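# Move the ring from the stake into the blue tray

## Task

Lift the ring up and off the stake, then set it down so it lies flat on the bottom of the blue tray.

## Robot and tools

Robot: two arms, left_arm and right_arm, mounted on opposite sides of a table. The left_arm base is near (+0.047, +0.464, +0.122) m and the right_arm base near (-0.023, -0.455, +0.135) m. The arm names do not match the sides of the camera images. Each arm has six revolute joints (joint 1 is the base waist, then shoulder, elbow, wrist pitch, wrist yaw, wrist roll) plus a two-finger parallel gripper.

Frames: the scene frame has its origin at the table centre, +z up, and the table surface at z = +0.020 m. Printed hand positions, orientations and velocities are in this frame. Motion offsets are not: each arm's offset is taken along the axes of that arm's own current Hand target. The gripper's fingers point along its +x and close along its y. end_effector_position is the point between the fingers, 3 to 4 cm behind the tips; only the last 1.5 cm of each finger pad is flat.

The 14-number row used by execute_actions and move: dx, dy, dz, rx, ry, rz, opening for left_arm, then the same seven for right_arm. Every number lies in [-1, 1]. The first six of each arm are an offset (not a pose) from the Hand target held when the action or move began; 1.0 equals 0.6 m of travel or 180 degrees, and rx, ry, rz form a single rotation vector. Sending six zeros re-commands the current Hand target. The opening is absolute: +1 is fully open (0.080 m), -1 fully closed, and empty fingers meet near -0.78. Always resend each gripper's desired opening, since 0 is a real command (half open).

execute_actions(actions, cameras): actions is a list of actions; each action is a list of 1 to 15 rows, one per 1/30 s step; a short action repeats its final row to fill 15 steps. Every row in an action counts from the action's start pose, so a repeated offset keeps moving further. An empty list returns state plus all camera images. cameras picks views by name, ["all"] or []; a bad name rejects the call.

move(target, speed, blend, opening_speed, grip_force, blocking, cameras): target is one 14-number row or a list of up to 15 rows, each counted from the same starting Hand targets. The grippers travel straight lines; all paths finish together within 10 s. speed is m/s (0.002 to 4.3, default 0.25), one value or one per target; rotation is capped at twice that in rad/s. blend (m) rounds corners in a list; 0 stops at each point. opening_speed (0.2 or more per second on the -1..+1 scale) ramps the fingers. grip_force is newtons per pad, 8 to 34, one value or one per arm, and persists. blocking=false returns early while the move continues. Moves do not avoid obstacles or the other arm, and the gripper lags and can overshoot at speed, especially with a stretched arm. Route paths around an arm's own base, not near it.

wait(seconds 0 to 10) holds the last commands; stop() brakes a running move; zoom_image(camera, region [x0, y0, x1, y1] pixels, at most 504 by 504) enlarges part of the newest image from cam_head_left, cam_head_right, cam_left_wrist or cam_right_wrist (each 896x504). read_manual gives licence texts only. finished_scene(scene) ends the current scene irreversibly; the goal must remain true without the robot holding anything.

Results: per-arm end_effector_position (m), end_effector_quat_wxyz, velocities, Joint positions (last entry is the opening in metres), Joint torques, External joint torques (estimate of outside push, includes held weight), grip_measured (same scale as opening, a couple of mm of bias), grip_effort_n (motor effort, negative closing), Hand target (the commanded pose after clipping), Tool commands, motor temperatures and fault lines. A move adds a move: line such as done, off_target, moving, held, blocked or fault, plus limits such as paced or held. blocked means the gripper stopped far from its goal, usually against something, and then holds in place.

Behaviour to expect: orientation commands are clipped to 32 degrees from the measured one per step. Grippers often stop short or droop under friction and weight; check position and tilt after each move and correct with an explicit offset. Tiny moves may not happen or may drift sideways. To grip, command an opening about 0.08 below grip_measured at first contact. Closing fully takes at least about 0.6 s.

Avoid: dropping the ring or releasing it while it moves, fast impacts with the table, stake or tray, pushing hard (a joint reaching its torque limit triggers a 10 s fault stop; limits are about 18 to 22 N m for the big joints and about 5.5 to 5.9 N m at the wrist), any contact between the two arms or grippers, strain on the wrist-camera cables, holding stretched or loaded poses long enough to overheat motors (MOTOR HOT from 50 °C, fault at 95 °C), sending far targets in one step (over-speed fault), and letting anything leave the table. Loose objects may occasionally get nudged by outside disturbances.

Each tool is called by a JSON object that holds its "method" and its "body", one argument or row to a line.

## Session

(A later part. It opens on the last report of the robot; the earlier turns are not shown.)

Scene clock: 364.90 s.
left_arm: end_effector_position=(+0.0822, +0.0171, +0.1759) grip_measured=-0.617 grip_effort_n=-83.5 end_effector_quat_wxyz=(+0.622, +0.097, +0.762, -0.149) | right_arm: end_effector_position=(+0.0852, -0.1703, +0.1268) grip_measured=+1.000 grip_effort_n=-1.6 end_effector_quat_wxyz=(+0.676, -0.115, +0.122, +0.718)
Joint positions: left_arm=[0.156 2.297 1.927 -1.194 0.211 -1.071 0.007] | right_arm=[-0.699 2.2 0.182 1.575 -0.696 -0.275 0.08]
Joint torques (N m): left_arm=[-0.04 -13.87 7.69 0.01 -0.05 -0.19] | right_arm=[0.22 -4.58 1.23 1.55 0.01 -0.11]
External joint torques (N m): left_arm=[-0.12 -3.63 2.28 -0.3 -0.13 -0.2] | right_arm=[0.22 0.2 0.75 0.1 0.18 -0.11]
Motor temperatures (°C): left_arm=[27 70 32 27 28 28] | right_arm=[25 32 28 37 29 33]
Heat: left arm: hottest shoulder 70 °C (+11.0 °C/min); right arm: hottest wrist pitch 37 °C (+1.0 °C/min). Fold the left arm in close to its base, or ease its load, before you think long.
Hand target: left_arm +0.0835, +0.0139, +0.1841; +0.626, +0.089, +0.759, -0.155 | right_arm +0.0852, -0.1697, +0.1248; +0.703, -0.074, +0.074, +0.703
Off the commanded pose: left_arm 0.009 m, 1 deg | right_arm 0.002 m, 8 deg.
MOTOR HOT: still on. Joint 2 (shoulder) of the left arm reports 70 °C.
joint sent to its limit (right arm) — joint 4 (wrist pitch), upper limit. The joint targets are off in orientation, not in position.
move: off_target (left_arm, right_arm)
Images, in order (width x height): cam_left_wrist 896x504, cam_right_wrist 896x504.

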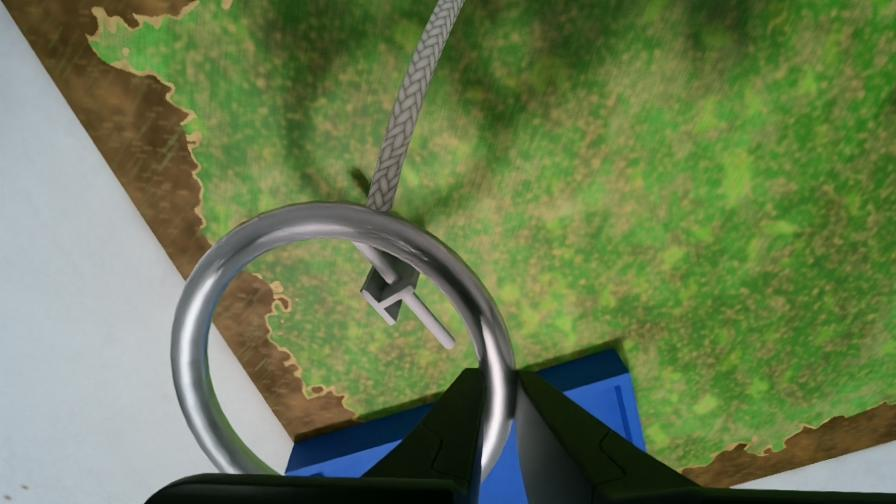

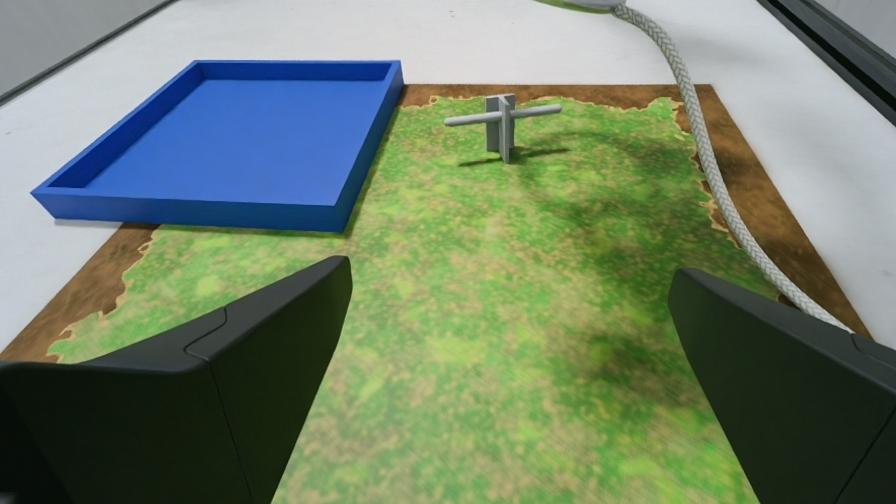

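{"method": "move", "body": {
  "target": [
    [0.121, -0.0967, -0.2958, 0, -0.054, 0.039, -0.74, 0, 0, 0, 0, 0, 0, 1]
  ],
  "speed": 0.2,
  "cameras": ["cam_left_wrist", "cam_right_wrist"]
}}

Scene clock: 378.80 s.
left_arm: end_effector_position=(-0.1135, +0.0193, +0.1504) grip_measured=-0.617 grip_effort_n=-83.5 end_effector_quat_wxyz=(+0.695, +0.125, +0.697, -0.124) | right_arm: end_effector_position=(+0.0852, -0.1703, +0.1268) grip_measured=+1.000 grip_effort_n=-1.2 end_effector_quat_wxyz=(+0.676, -0.115, +0.122, +0.718)
Joint positions: left_arm=[-0.338 2.443 2.095 -1.224 0.004 -1.564 0.007] | right_arm=[-0.699 2.2 0.182 1.575 -0.696 -0.275 0.08]
Joint torques (N m): left_arm=[-0.19 -12.28 7.78 0.02 -0.24 -0.21] | right_arm=[0.21 -4.57 1.24 1.54 0.01 -0.12]
External joint torques (N m): left_arm=[-0.19 -1.23 2.35 -0.26 -0.18 -0.21] | right_arm=[0.22 0.27 0.74 0.06 0.18 -0.12]
Motor temperatures (°C): left_arm=[27 65 32 27 28 28] | right_arm=[25 32 27 37 29 33]
Heat: left arm: hottest shoulder 65 °C (-1.0 °C/min); right arm: hottest wrist pitch 37 °C (+0.0 °C/min). Fold the left arm in close to its base, or ease its load, before you think long.
Hand target: left_arm -0.1139, +0.0170, +0.1499; +0.696, +0.122, +0.696, -0.123 | right_arm +0.0852, -0.1697, +0.1248; +0.703, -0.074, +0.074, +0.703
Off the commanded pose: left_arm 0.002 m, 0 deg | right_arm 0.002 m, 8 deg.
MOTOR HOT: still on. Joint 2 (shoulder) of the left arm reports 65 °C.
joint sent to its limit (right arm) — joint 4 (wrist pitch), upper limit. The joint targets are off in orientation, not in position.
move: off_target (right_arm)
Images, in order (width x height): cam_left_wrist 896x504, cam_right_wrist 896x504.

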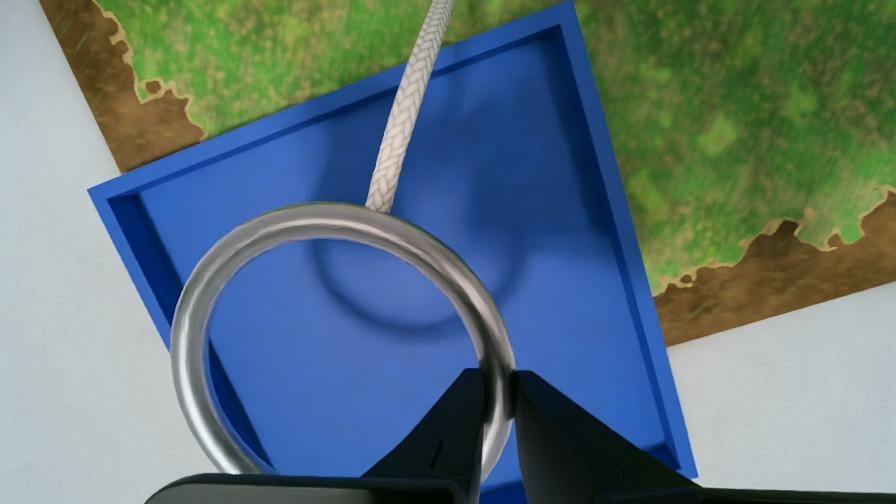

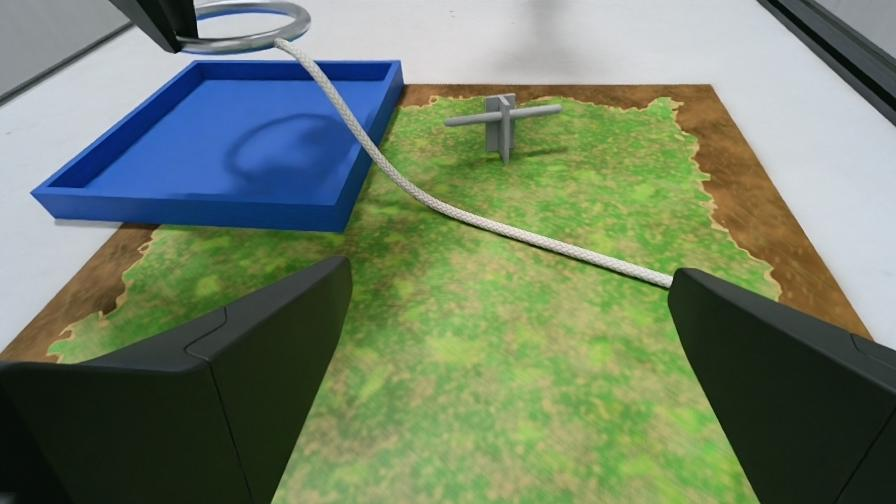

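{"method": "move", "body": {
  "target": [0.1133, 0, 0, 0, 0, 0, -0.74, 0, 0, 0, 0, 0, 0, 1],
  "speed": 0.12,
  "cameras": ["cam_right_wrist"]
}}

{"method": "move", "body": {
  "target": [0.01, 0, 0, 0, 0, 0, -0.74, 0, 0, 0, 0, 0, 0, 1],
  "speed": 0.05,
  "cameras": ["cam_right_wrist", "cam_left_wrist"]
}}

Scene clock: 395.07 s.
left_arm: end_effector_position=(-0.1148, +0.0156, +0.0852) grip_measured=-0.617 grip_effort_n=-83.5 end_effector_quat_wxyz=(+0.694, +0.121, +0.698, -0.127) | right_arm: end_effector_position=(+0.0852, -0.1703, +0.1268) grip_measured=+1.000 grip_effort_n=-2.1 end_effector_quat_wxyz=(+0.676, -0.115, +0.122, +0.718)
Joint positions: left_arm=[-0.338 2.518 1.969 -1.013 0.004 -1.564 0.007] | right_arm=[-0.699 2.2 0.182 1.575 -0.696 -0.275 0.08]
Joint torques (N m): left_arm=[-0.08 -12.77 5.46 0.31 -0.23 -0.19] | right_arm=[0.22 -4.57 1.24 1.56 0.01 -0.12]
External joint torques (N m): left_arm=[-0.1 -1.64 0.21 0 -0.18 -0.19] | right_arm=[0.2 0.24 0.77 0.09 0.19 -0.12]
Motor temperatures (°C): left_arm=[27 59 33 27 28 28] | right_arm=[25 32 27 37 29 33]
Heat: left arm: hottest shoulder 59 °C (-7.1 °C/min); right arm: hottest wrist pitch 37 °C (+0.0 °C/min). Fold the left arm in close to its base, or ease its load, before you think long.
Hand target: left_arm -0.1139, +0.0169, +0.0820; +0.696, +0.122, +0.696, -0.123 | right_arm +0.0852, -0.1697, +0.1248; +0.703, -0.074, +0.074, +0.703
Off the commanded pose: left_arm 0.004 m, 1 deg | right_arm 0.002 m, 8 deg.
MOTOR HOT: still on. Joint 2 (shoulder) of the left arm reports 59 °C.
joint sent to its limit (right arm) — joint 4 (wrist pitch), upper limit. The joint targets are off in orientation, not in position.
move: off_target (right_arm)
Images, in order (width x height): cam_right_wrist 896x504.

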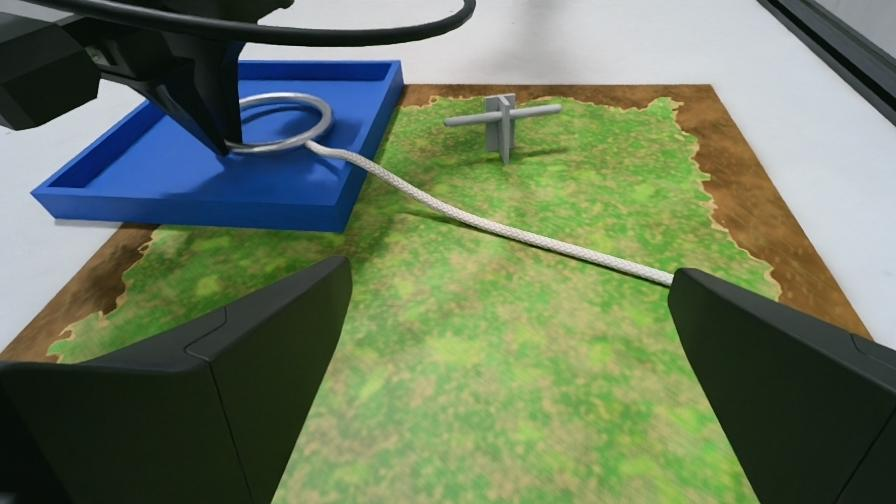

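Scene clock: 395.77 s.
left_arm: end_effector_position=(-0.1152, +0.0146, +0.0817) grip_measured=-0.617 grip_effort_n=-83.5 end_effector_quat_wxyz=(+0.694, +0.120, +0.698, -0.129) | right_arm: end_effector_position=(+0.0852, -0.1703, +0.1268) grip_measured=+1.000 grip_effort_n=-2.1 end_effector_quat_wxyz=(+0.676, -0.115, +0.122, +0.718)
Joint positions: left_arm=[-0.338 2.523 1.963 -0.997 0.004 -1.564 0.007] | right_arm=[-0.699 2.2 0.182 1.575 -0.696 -0.275 0.08]
Joint torques (N m): left_arm=[-0.17 -12.19 5.19 0.42 -0.24 -0.2] | right_arm=[0.23 -4.59 1.22 1.55 0.01 -0.11]
External joint torques (N m): left_arm=[-0.18 -1.08 0 0.12 -0.18 -0.2] | right_arm=[0.24 0.24 0.73 0.08 0.19 -0.12]
Motor temperatures (°C): left_arm=[27 59 32 27 28 28] | right_arm=[25 32 27 37 29 33]
Heat: left arm: hottest shoulder 59 °C (-7.0 °C/min); right arm: hottest wrist pitch 37 °C (+0.0 °C/min). Fold the left arm in close to its base, or ease its load, before you think long.
Hand target: left_arm -0.1139, +0.0169, +0.0760; +0.696, +0.122, +0.696, -0.123 | right_arm +0.0852, -0.1697, +0.1248; +0.703, -0.074, +0.074, +0.703
Off the commanded pose: left_arm 0.006 m, 1 deg | right_arm 0.002 m, 8 deg.
MOTOR HOT: still on. Joint 2 (shoulder) of the left arm reports 59 °C.
joint sent to its limit (right arm) — joint 4 (wrist pitch), upper limit. The joint targets are off in orientation, not in position.
move: off_target (right_arm)
Images, in order (width x height): cam_left_wrist 896x504, cam_right_wrist 896x504.

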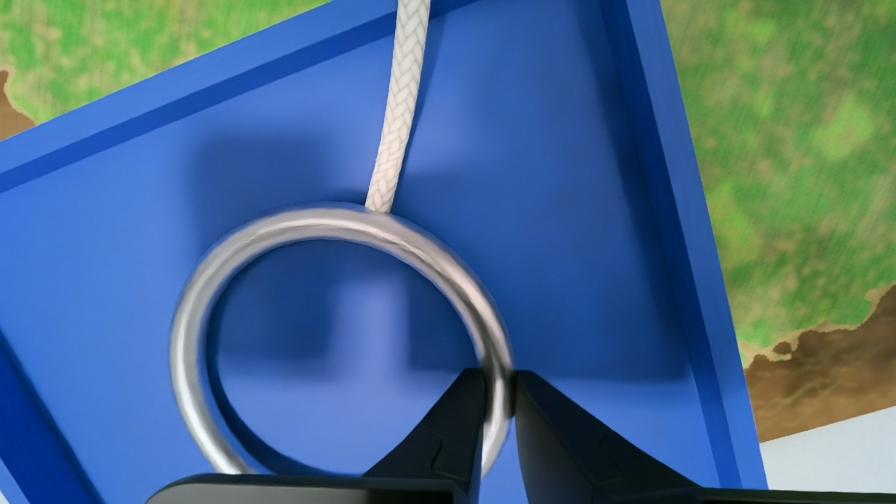

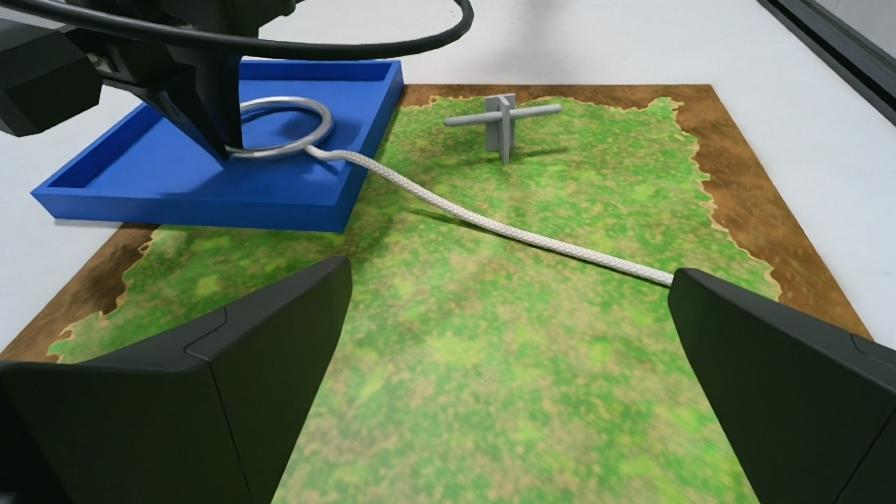

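{"method": "move", "body": {
  "target": [0.01, 0, 0, 0, 0, 0, -0.74, 0, 0, 0, 0, 0, 0, 1],
  "speed": 0.05
}}

{"method": "move", "body": {
  "target": [0.008, 0, 0, 0, 0, 0, -0.74, 0, 0, 0, 0, 0, 0, 1],
  "speed": 0.05,
  "cameras": ["cam_right_wrist", "cam_left_wrist"]
}}

Scene clock: 404.17 s.
left_arm: end_effector_position=(-0.1153, +0.0144, +0.0780) grip_measured=-0.617 grip_effort_n=-83.5 end_effector_quat_wxyz=(+0.694, +0.119, +0.698, -0.130) | right_arm: end_effector_position=(+0.0852, -0.1703, +0.1268) grip_measured=+1.000 grip_effort_n=-2.6 end_effector_quat_wxyz=(+0.676, -0.115, +0.122, +0.718)
Joint positions: left_arm=[-0.338 2.527 1.956 -0.983 0.004 -1.564 0.007] | right_arm=[-0.699 2.2 0.182 1.575 -0.696 -0.275 0.08]
Joint torques (N m): left_arm=[-0.13 -11.63 5.12 0.64 -0.24 -0.2] | right_arm=[0.22 -4.59 1.23 1.55 0.01 -0.11]
External joint torques (N m): left_arm=[-0.13 -0.55 -0.04 0.34 -0.19 -0.2] | right_arm=[0.23 0.22 0.75 0.08 0.18 -0.12]
Motor temperatures (°C): left_arm=[27 58 32 27 28 28] | right_arm=[25 32 27 37 29 33]
Heat: left arm: hottest shoulder 58 °C (-6.1 °C/min); right arm: hottest wrist pitch 37 °C (+0.0 °C/min). Fold the left arm in close to its base, or ease its load, before you think long.
Hand target: left_arm -0.1139, +0.0169, +0.0700; +0.696, +0.122, +0.696, -0.123 | right_arm +0.0852, -0.1697, +0.1248; +0.703, -0.074, +0.074, +0.703
Off the commanded pose: left_arm 0.009 m, 1 deg | right_arm 0.002 m, 8 deg.
MOTOR HOT: still on. Joint 2 (shoulder) of the left arm reports 58 °C.
joint sent to its limit (right arm) — joint 4 (wrist pitch), upper limit. The joint targets are off in orientation, not in position.
move: off_target (left_arm, right_arm)

Scene clock: 404.87 s.
left_arm: end_effector_position=(-0.1153, +0.0142, +0.0744) grip_measured=-0.617 grip_effort_n=-83.5 end_effector_quat_wxyz=(+0.694, +0.118, +0.699, -0.130) | right_arm: end_effector_position=(+0.0852, -0.1703, +0.1268) grip_measured=+1.000 grip_effort_n=-2.6 end_effector_quat_wxyz=(+0.676, -0.115, +0.122, +0.718)
Joint positions: left_arm=[-0.338 2.533 1.951 -0.972 0.004 -1.564 0.007] | right_arm=[-0.699 2.2 0.182 1.575 -0.696 -0.275 0.08]
Joint torques (N m): left_arm=[-0.15 -11.33 4.98 0.8 -0.23 -0.19] | right_arm=[0.21 -4.59 1.23 1.55 0.01 -0.11]
External joint torques (N m): left_arm=[-0.07 -0.16 -0.2 0.5 -0.19 -0.19] | right_arm=[0.21 0.2 0.76 0.09 0.19 -0.11]
Motor temperatures (°C): left_arm=[27 58 32 27 28 28] | right_arm=[25 32 27 37 29 33]
Heat: left arm: hottest shoulder 58 °C (-6.0 °C/min); right arm: hottest wrist pitch 37 °C (+0.0 °C/min). Fold the left arm in close to its base, or ease its load, before you think long.
Hand target: left_arm -0.1139, +0.0169, +0.0651; +0.696, +0.122, +0.696, -0.123 | right_arm +0.0852, -0.1697, +0.1248; +0.703, -0.074, +0.074, +0.703
Off the commanded pose: left_arm 0.010 m, 1 deg | right_arm 0.002 m, 8 deg.
MOTOR HOT: still on. Joint 2 (shoulder) of the left arm reports 58 °C.
joint sent to its limit (right arm) — joint 4 (wrist pitch), upper limit. The joint targets are off in orientation, not in position.
move: off_target (left_arm, right_arm)
Images, in order (width x height): cam_left_wrist 896x504, cam_right_wrist 896x504.

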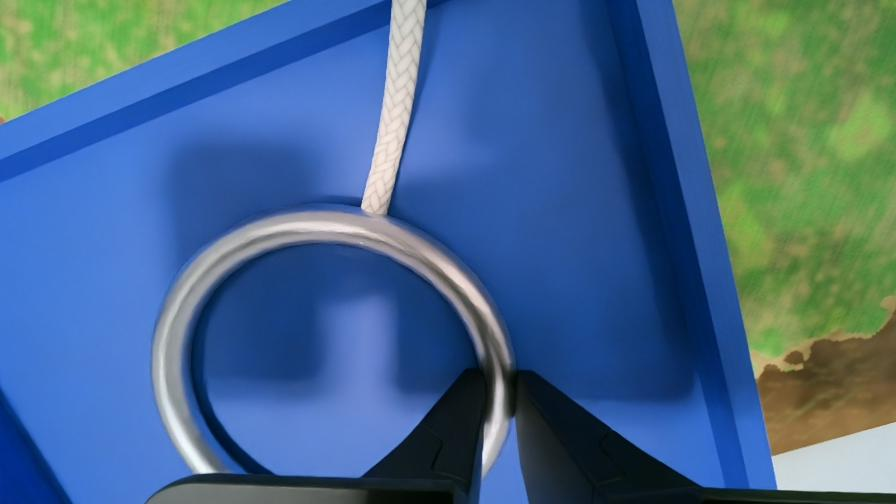

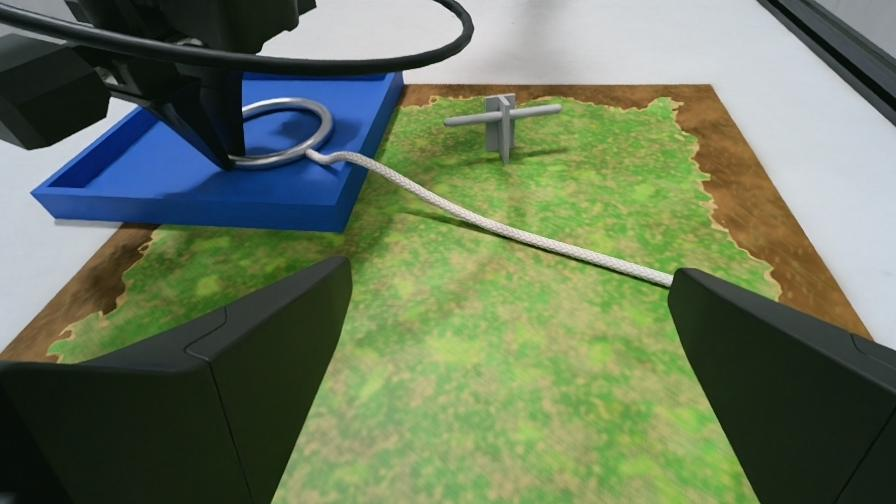

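{"method": "move", "body": {
  "target": [0.008, 0, 0, 0, 0, 0, -0.74, 0, 0, 0, 0, 0, 0, 1],
  "speed": 0.05,
  "cameras": ["cam_right_wrist", "cam_left_wrist"]
}}

Scene clock: 414.27 s.
left_arm: end_effector_position=(-0.1157, +0.0132, +0.0735) grip_measured=-0.617 grip_effort_n=-83.5 end_effector_quat_wxyz=(+0.693, +0.116, +0.699, -0.132) | right_arm: end_effector_position=(+0.0852, -0.1703, +0.1268) grip_measured=+1.000 grip_effort_n=-1.6 end_effector_quat_wxyz=(+0.676, -0.115, +0.122, +0.718)
Joint positions: left_arm=[-0.338 2.533 1.948 -0.962 0.004 -1.564 0.007] | right_arm=[-0.699 2.2 0.182 1.575 -0.696 -0.275 0.08]
Joint torques (N m): left_arm=[-0.13 -10.39 4.8 1.05 -0.24 -0.19] | right_arm=[0.22 -4.58 1.24 1.55 0.01 -0.11]
External joint torques (N m): left_arm=[0.07 0.87 -0.44 0.73 -0.21 -0.19] | right_arm=[0.22 0.23 0.76 0.08 0.19 -0.11]
Motor temperatures (°C): left_arm=[27 57 31 28 28 28] | right_arm=[25 32 27 37 29 33]
Heat: left arm: hottest shoulder 57 °C (-10.1 °C/min); right arm: hottest wrist pitch 37 °C (+0.0 °C/min). Fold the left arm in close to its base, or ease its load, before you think long.
Hand target: left_arm -0.1139, +0.0169, +0.0604; +0.696, +0.122, +0.696, -0.123 | right_arm +0.0852, -0.1697, +0.1248; +0.703, -0.074, +0.074, +0.703
Off the commanded pose: left_arm 0.014 m, 1 deg | right_arm 0.002 m, 8 deg.
MOTOR HOT: still on. Joint 2 (shoulder) of the left arm reports 57 °C.
joint sent to its limit (right arm) — joint 4 (wrist pitch), upper limit. The joint targets are off in orientation, not in position.
move: off_target (left_arm, right_arm)
Images, in order (width x height): cam_left_wrist 896x504, cam_right_wrist 896x504.

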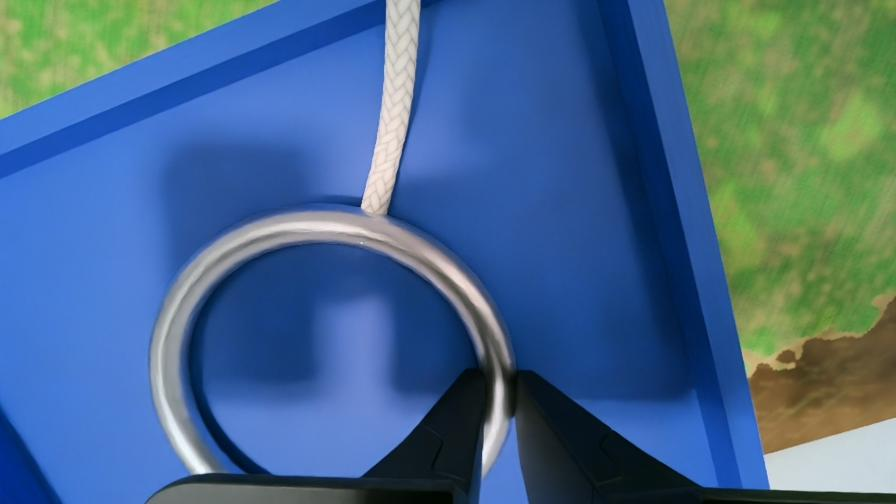

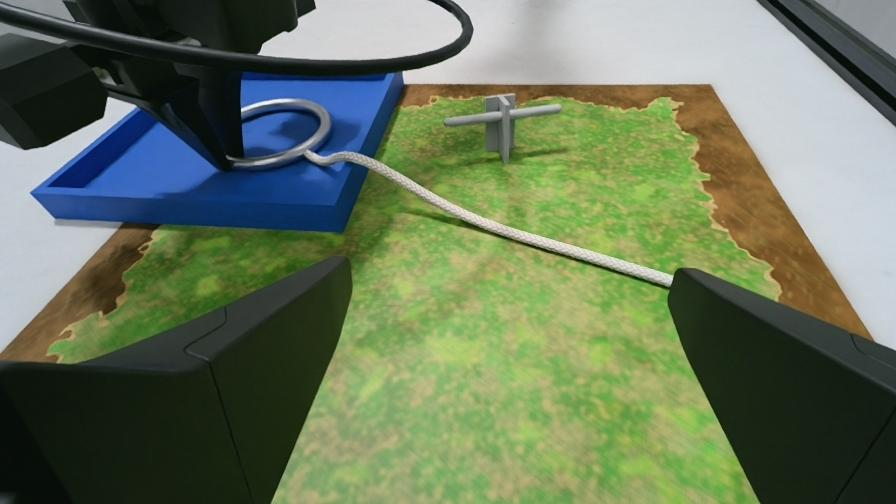

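{"method": "move", "body": {
  "target": [
    [-0.014, 0, 0, 0, 0, 0, -0.74, 0, 0, 0, 0, 0, 0, 1],
    [-0.014, 0, 0, 0, 0, 0, -0.25, 0, 0, 0, 0, 0, 0, 1]
  ],
  "speed": 0.06,
  "opening_speed": 0.25,
  "cameras": ["cam_right_wrist", "cam_left_wrist"]
}}

Scene clock: 423.10 s.
left_arm: end_effector_position=(-0.1148, +0.0156, +0.0734) grip_measured=-0.254 grip_effort_n=20.7 end_effector_quat_wxyz=(+0.694, +0.120, +0.698, -0.128) | right_arm: end_effector_position=(+0.0852, -0.1703, +0.1268) grip_measured=+1.000 grip_effort_n=-1.6 end_effector_quat_wxyz=(+0.676, -0.115, +0.122, +0.718)
Joint positions: left_arm=[-0.338 2.533 1.947 -0.973 0.004 -1.564 0.024] | right_arm=[-0.699 2.2 0.182 1.575 -0.696 -0.275 0.08]
Joint torques (N m): left_arm=[-0.12 -12.01 6.02 0.1 -0.23 -0.19] | right_arm=[0.2 -4.59 1.23 1.56 0.02 -0.11]
External joint torques (N m): left_arm=[-0.1 -0.82 0.85 -0.18 -0.18 -0.19] | right_arm=[0.21 0.2 0.78 0.1 0.19 -0.12]
Motor temperatures (°C): left_arm=[27 56 31 28 28 28] | right_arm=[25 32 27 37 29 33]
Heat: left arm: hottest shoulder 56 °C (-14.2 °C/min); right arm: hottest wrist pitch 37 °C (+0.0 °C/min). Fold the left arm in close to its base, or ease its load, before you think long.
Hand target: left_arm -0.1139, +0.0168, +0.0689; +0.696, +0.122, +0.696, -0.123 | right_arm +0.0852, -0.1697, +0.1248; +0.703, -0.074, +0.074, +0.703
Off the commanded pose: left_arm 0.005 m, 1 deg | right_arm 0.002 m, 8 deg.
MOTOR HOT: still on. Joint 2 (shoulder) of the left arm reports 56 °C.
joint sent to its limit (right arm) — joint 4 (wrist pitch), upper limit. The joint targets are off in orientation, not in position.
move: off_target (right_arm)
Images, in order (width x height): cam_left_wrist 896x504, cam_right_wrist 896x504.

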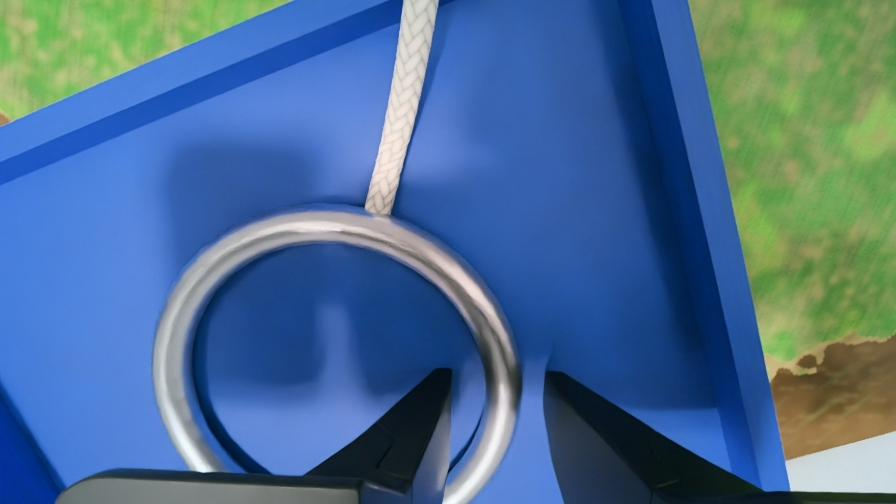

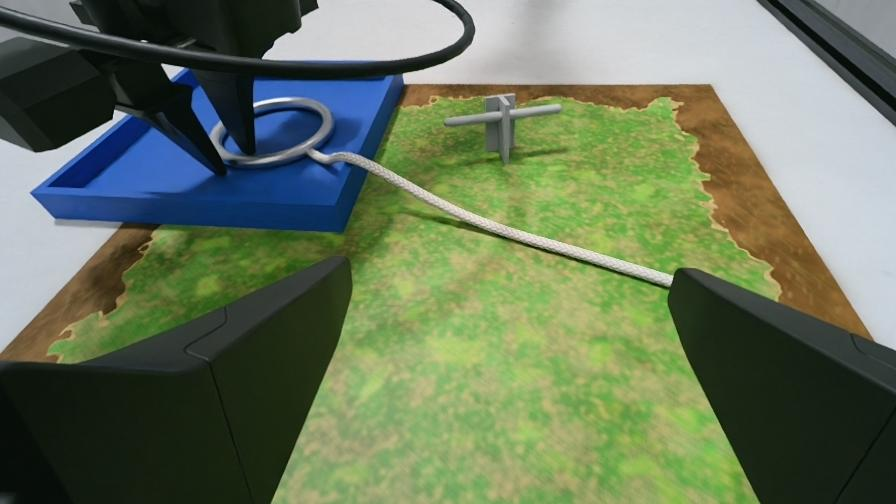

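{"method": "move", "body": {
  "target": [
    [0.0, 0, 0, 0, 0, 0, -0.08, 0, 0, 0, 0, 0, 0, 1],
    [-0.06, -0.008, 0, 0, 0, 0, -0.08, 0, 0, 0, 0, 0, 0, 1],
    [-0.2, 0, 0, 0, 0, 0, -0.08, 0, 0, 0, 0, 0, 0, 1]
  ],
  "speed": 0.12,
  "blend": [0, 0.02, 0],
  "cameras": ["all"]
}}

Scene clock: 433.53 s.
left_arm: end_effector_position=(-0.1133, +0.0198, +0.1787) grip_measured=-0.084 grip_effort_n=21.2 end_effector_quat_wxyz=(+0.696, +0.133, +0.696, -0.116) | right_arm: end_effector_position=(+0.0852, -0.1703, +0.1268) grip_measured=+1.000 grip_effort_n=-1.2 end_effector_quat_wxyz=(+0.676, -0.115, +0.122, +0.718)
Joint positions: left_arm=[-0.338 2.461 2.24 -1.374 0.004 -1.564 0.031] | right_arm=[-0.699 2.2 0.182 1.575 -0.696 -0.275 0.08]
Joint torques (N m): left_arm=[-0.13 -15.45 7.44 -0.01 -0.23 -0.19] | right_arm=[0.22 -4.59 1.24 1.56 0.01 -0.11]
External joint torques (N m): left_arm=[-0.05 -4.51 2.11 -0.24 -0.19 -0.19] | right_arm=[0.19 0.2 0.81 0.1 0.2 -0.11]
Motor temperatures (°C): left_arm=[27 56 32 28 28 28] | right_arm=[25 31 27 38 29 33]
Heat: left arm: hottest shoulder 56 °C (-10.1 °C/min); right arm: hottest wrist pitch 38 °C (+1.0 °C/min). Fold the left arm in close to its base, or ease its load, before you think long.
Hand target: left_arm -0.1139, +0.0170, +0.1888; +0.696, +0.122, +0.696, -0.123 | right_arm +0.0852, -0.1697, +0.1248; +0.703, -0.074, +0.074, +0.703
Off the commanded pose: left_arm 0.011 m, 1 deg | right_arm 0.002 m, 8 deg.
MOTOR HOT: still on. Joint 2 (shoulder) of the left arm reports 56 °C.
joint sent to its limit (right arm) — joint 4 (wrist pitch), upper limit. The joint targets are off in orientation, not in position.
move: off_target (left_arm, right_arm); blend cut to 0.0181 m at target 2

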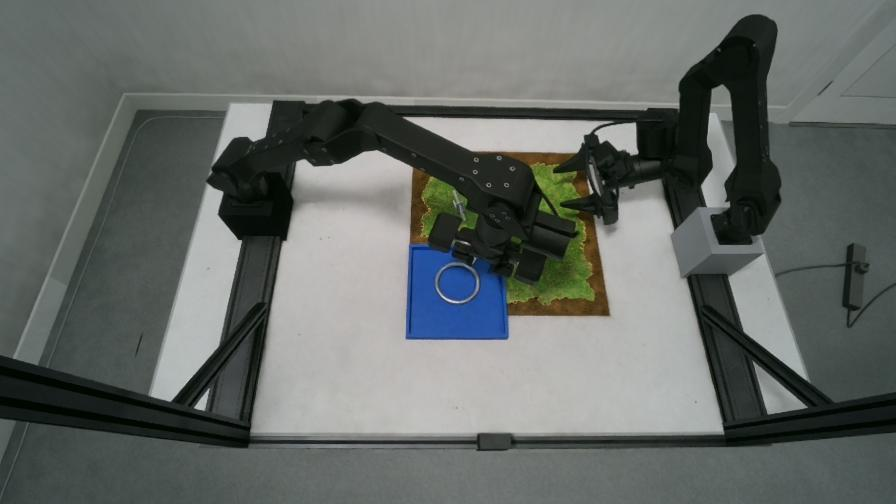

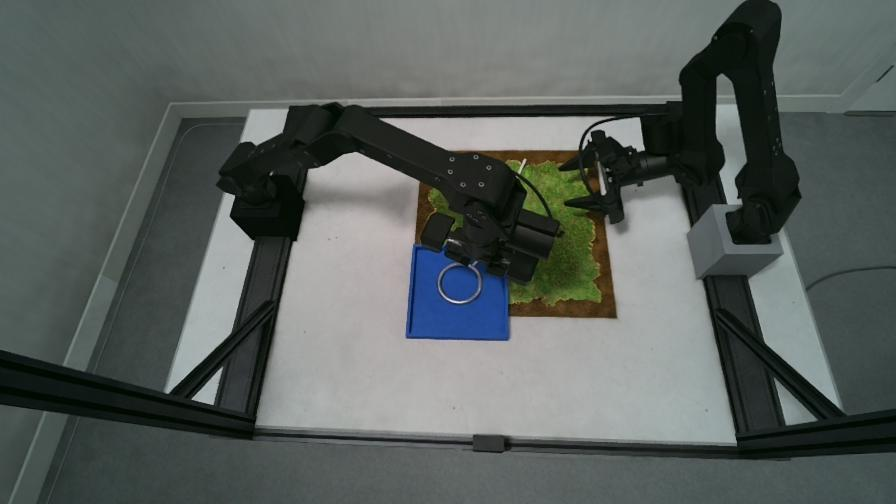

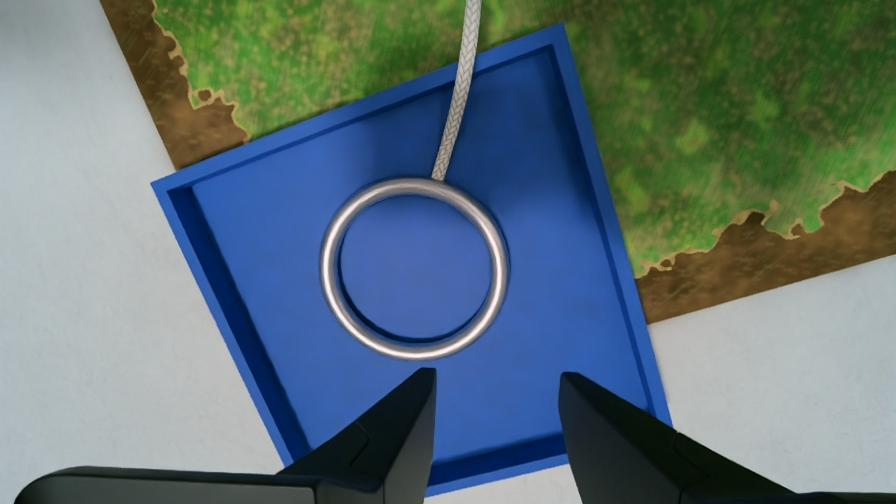

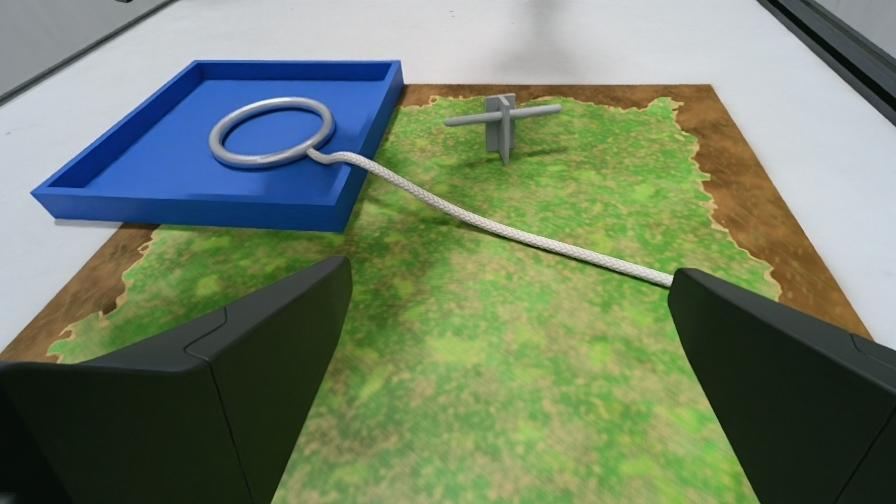

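{"method": "zoom_image", "body": {
  "camera": "cam_right_wrist",
  "region": [180, 70, 400, 210]
}}

{"method": "zoom_image", "body": {
  "camera": "cam_left_wrist",
  "region": [280, 140, 560, 390]
}}

Scaled by 2.291.

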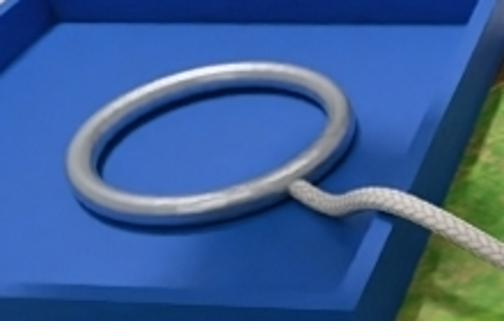

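Scaled by 1.800.

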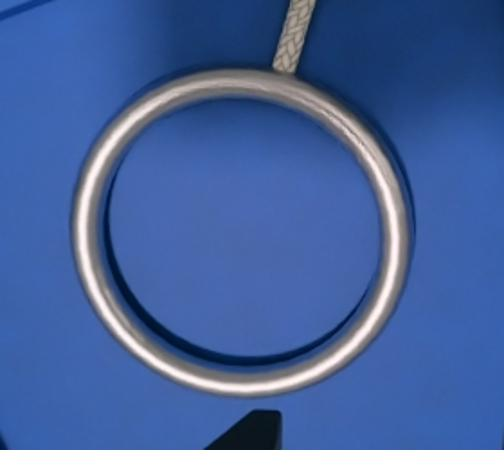

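{"method": "finished_scene", "body": {
  "scene": 3
}}

The scene is finished: the task was done.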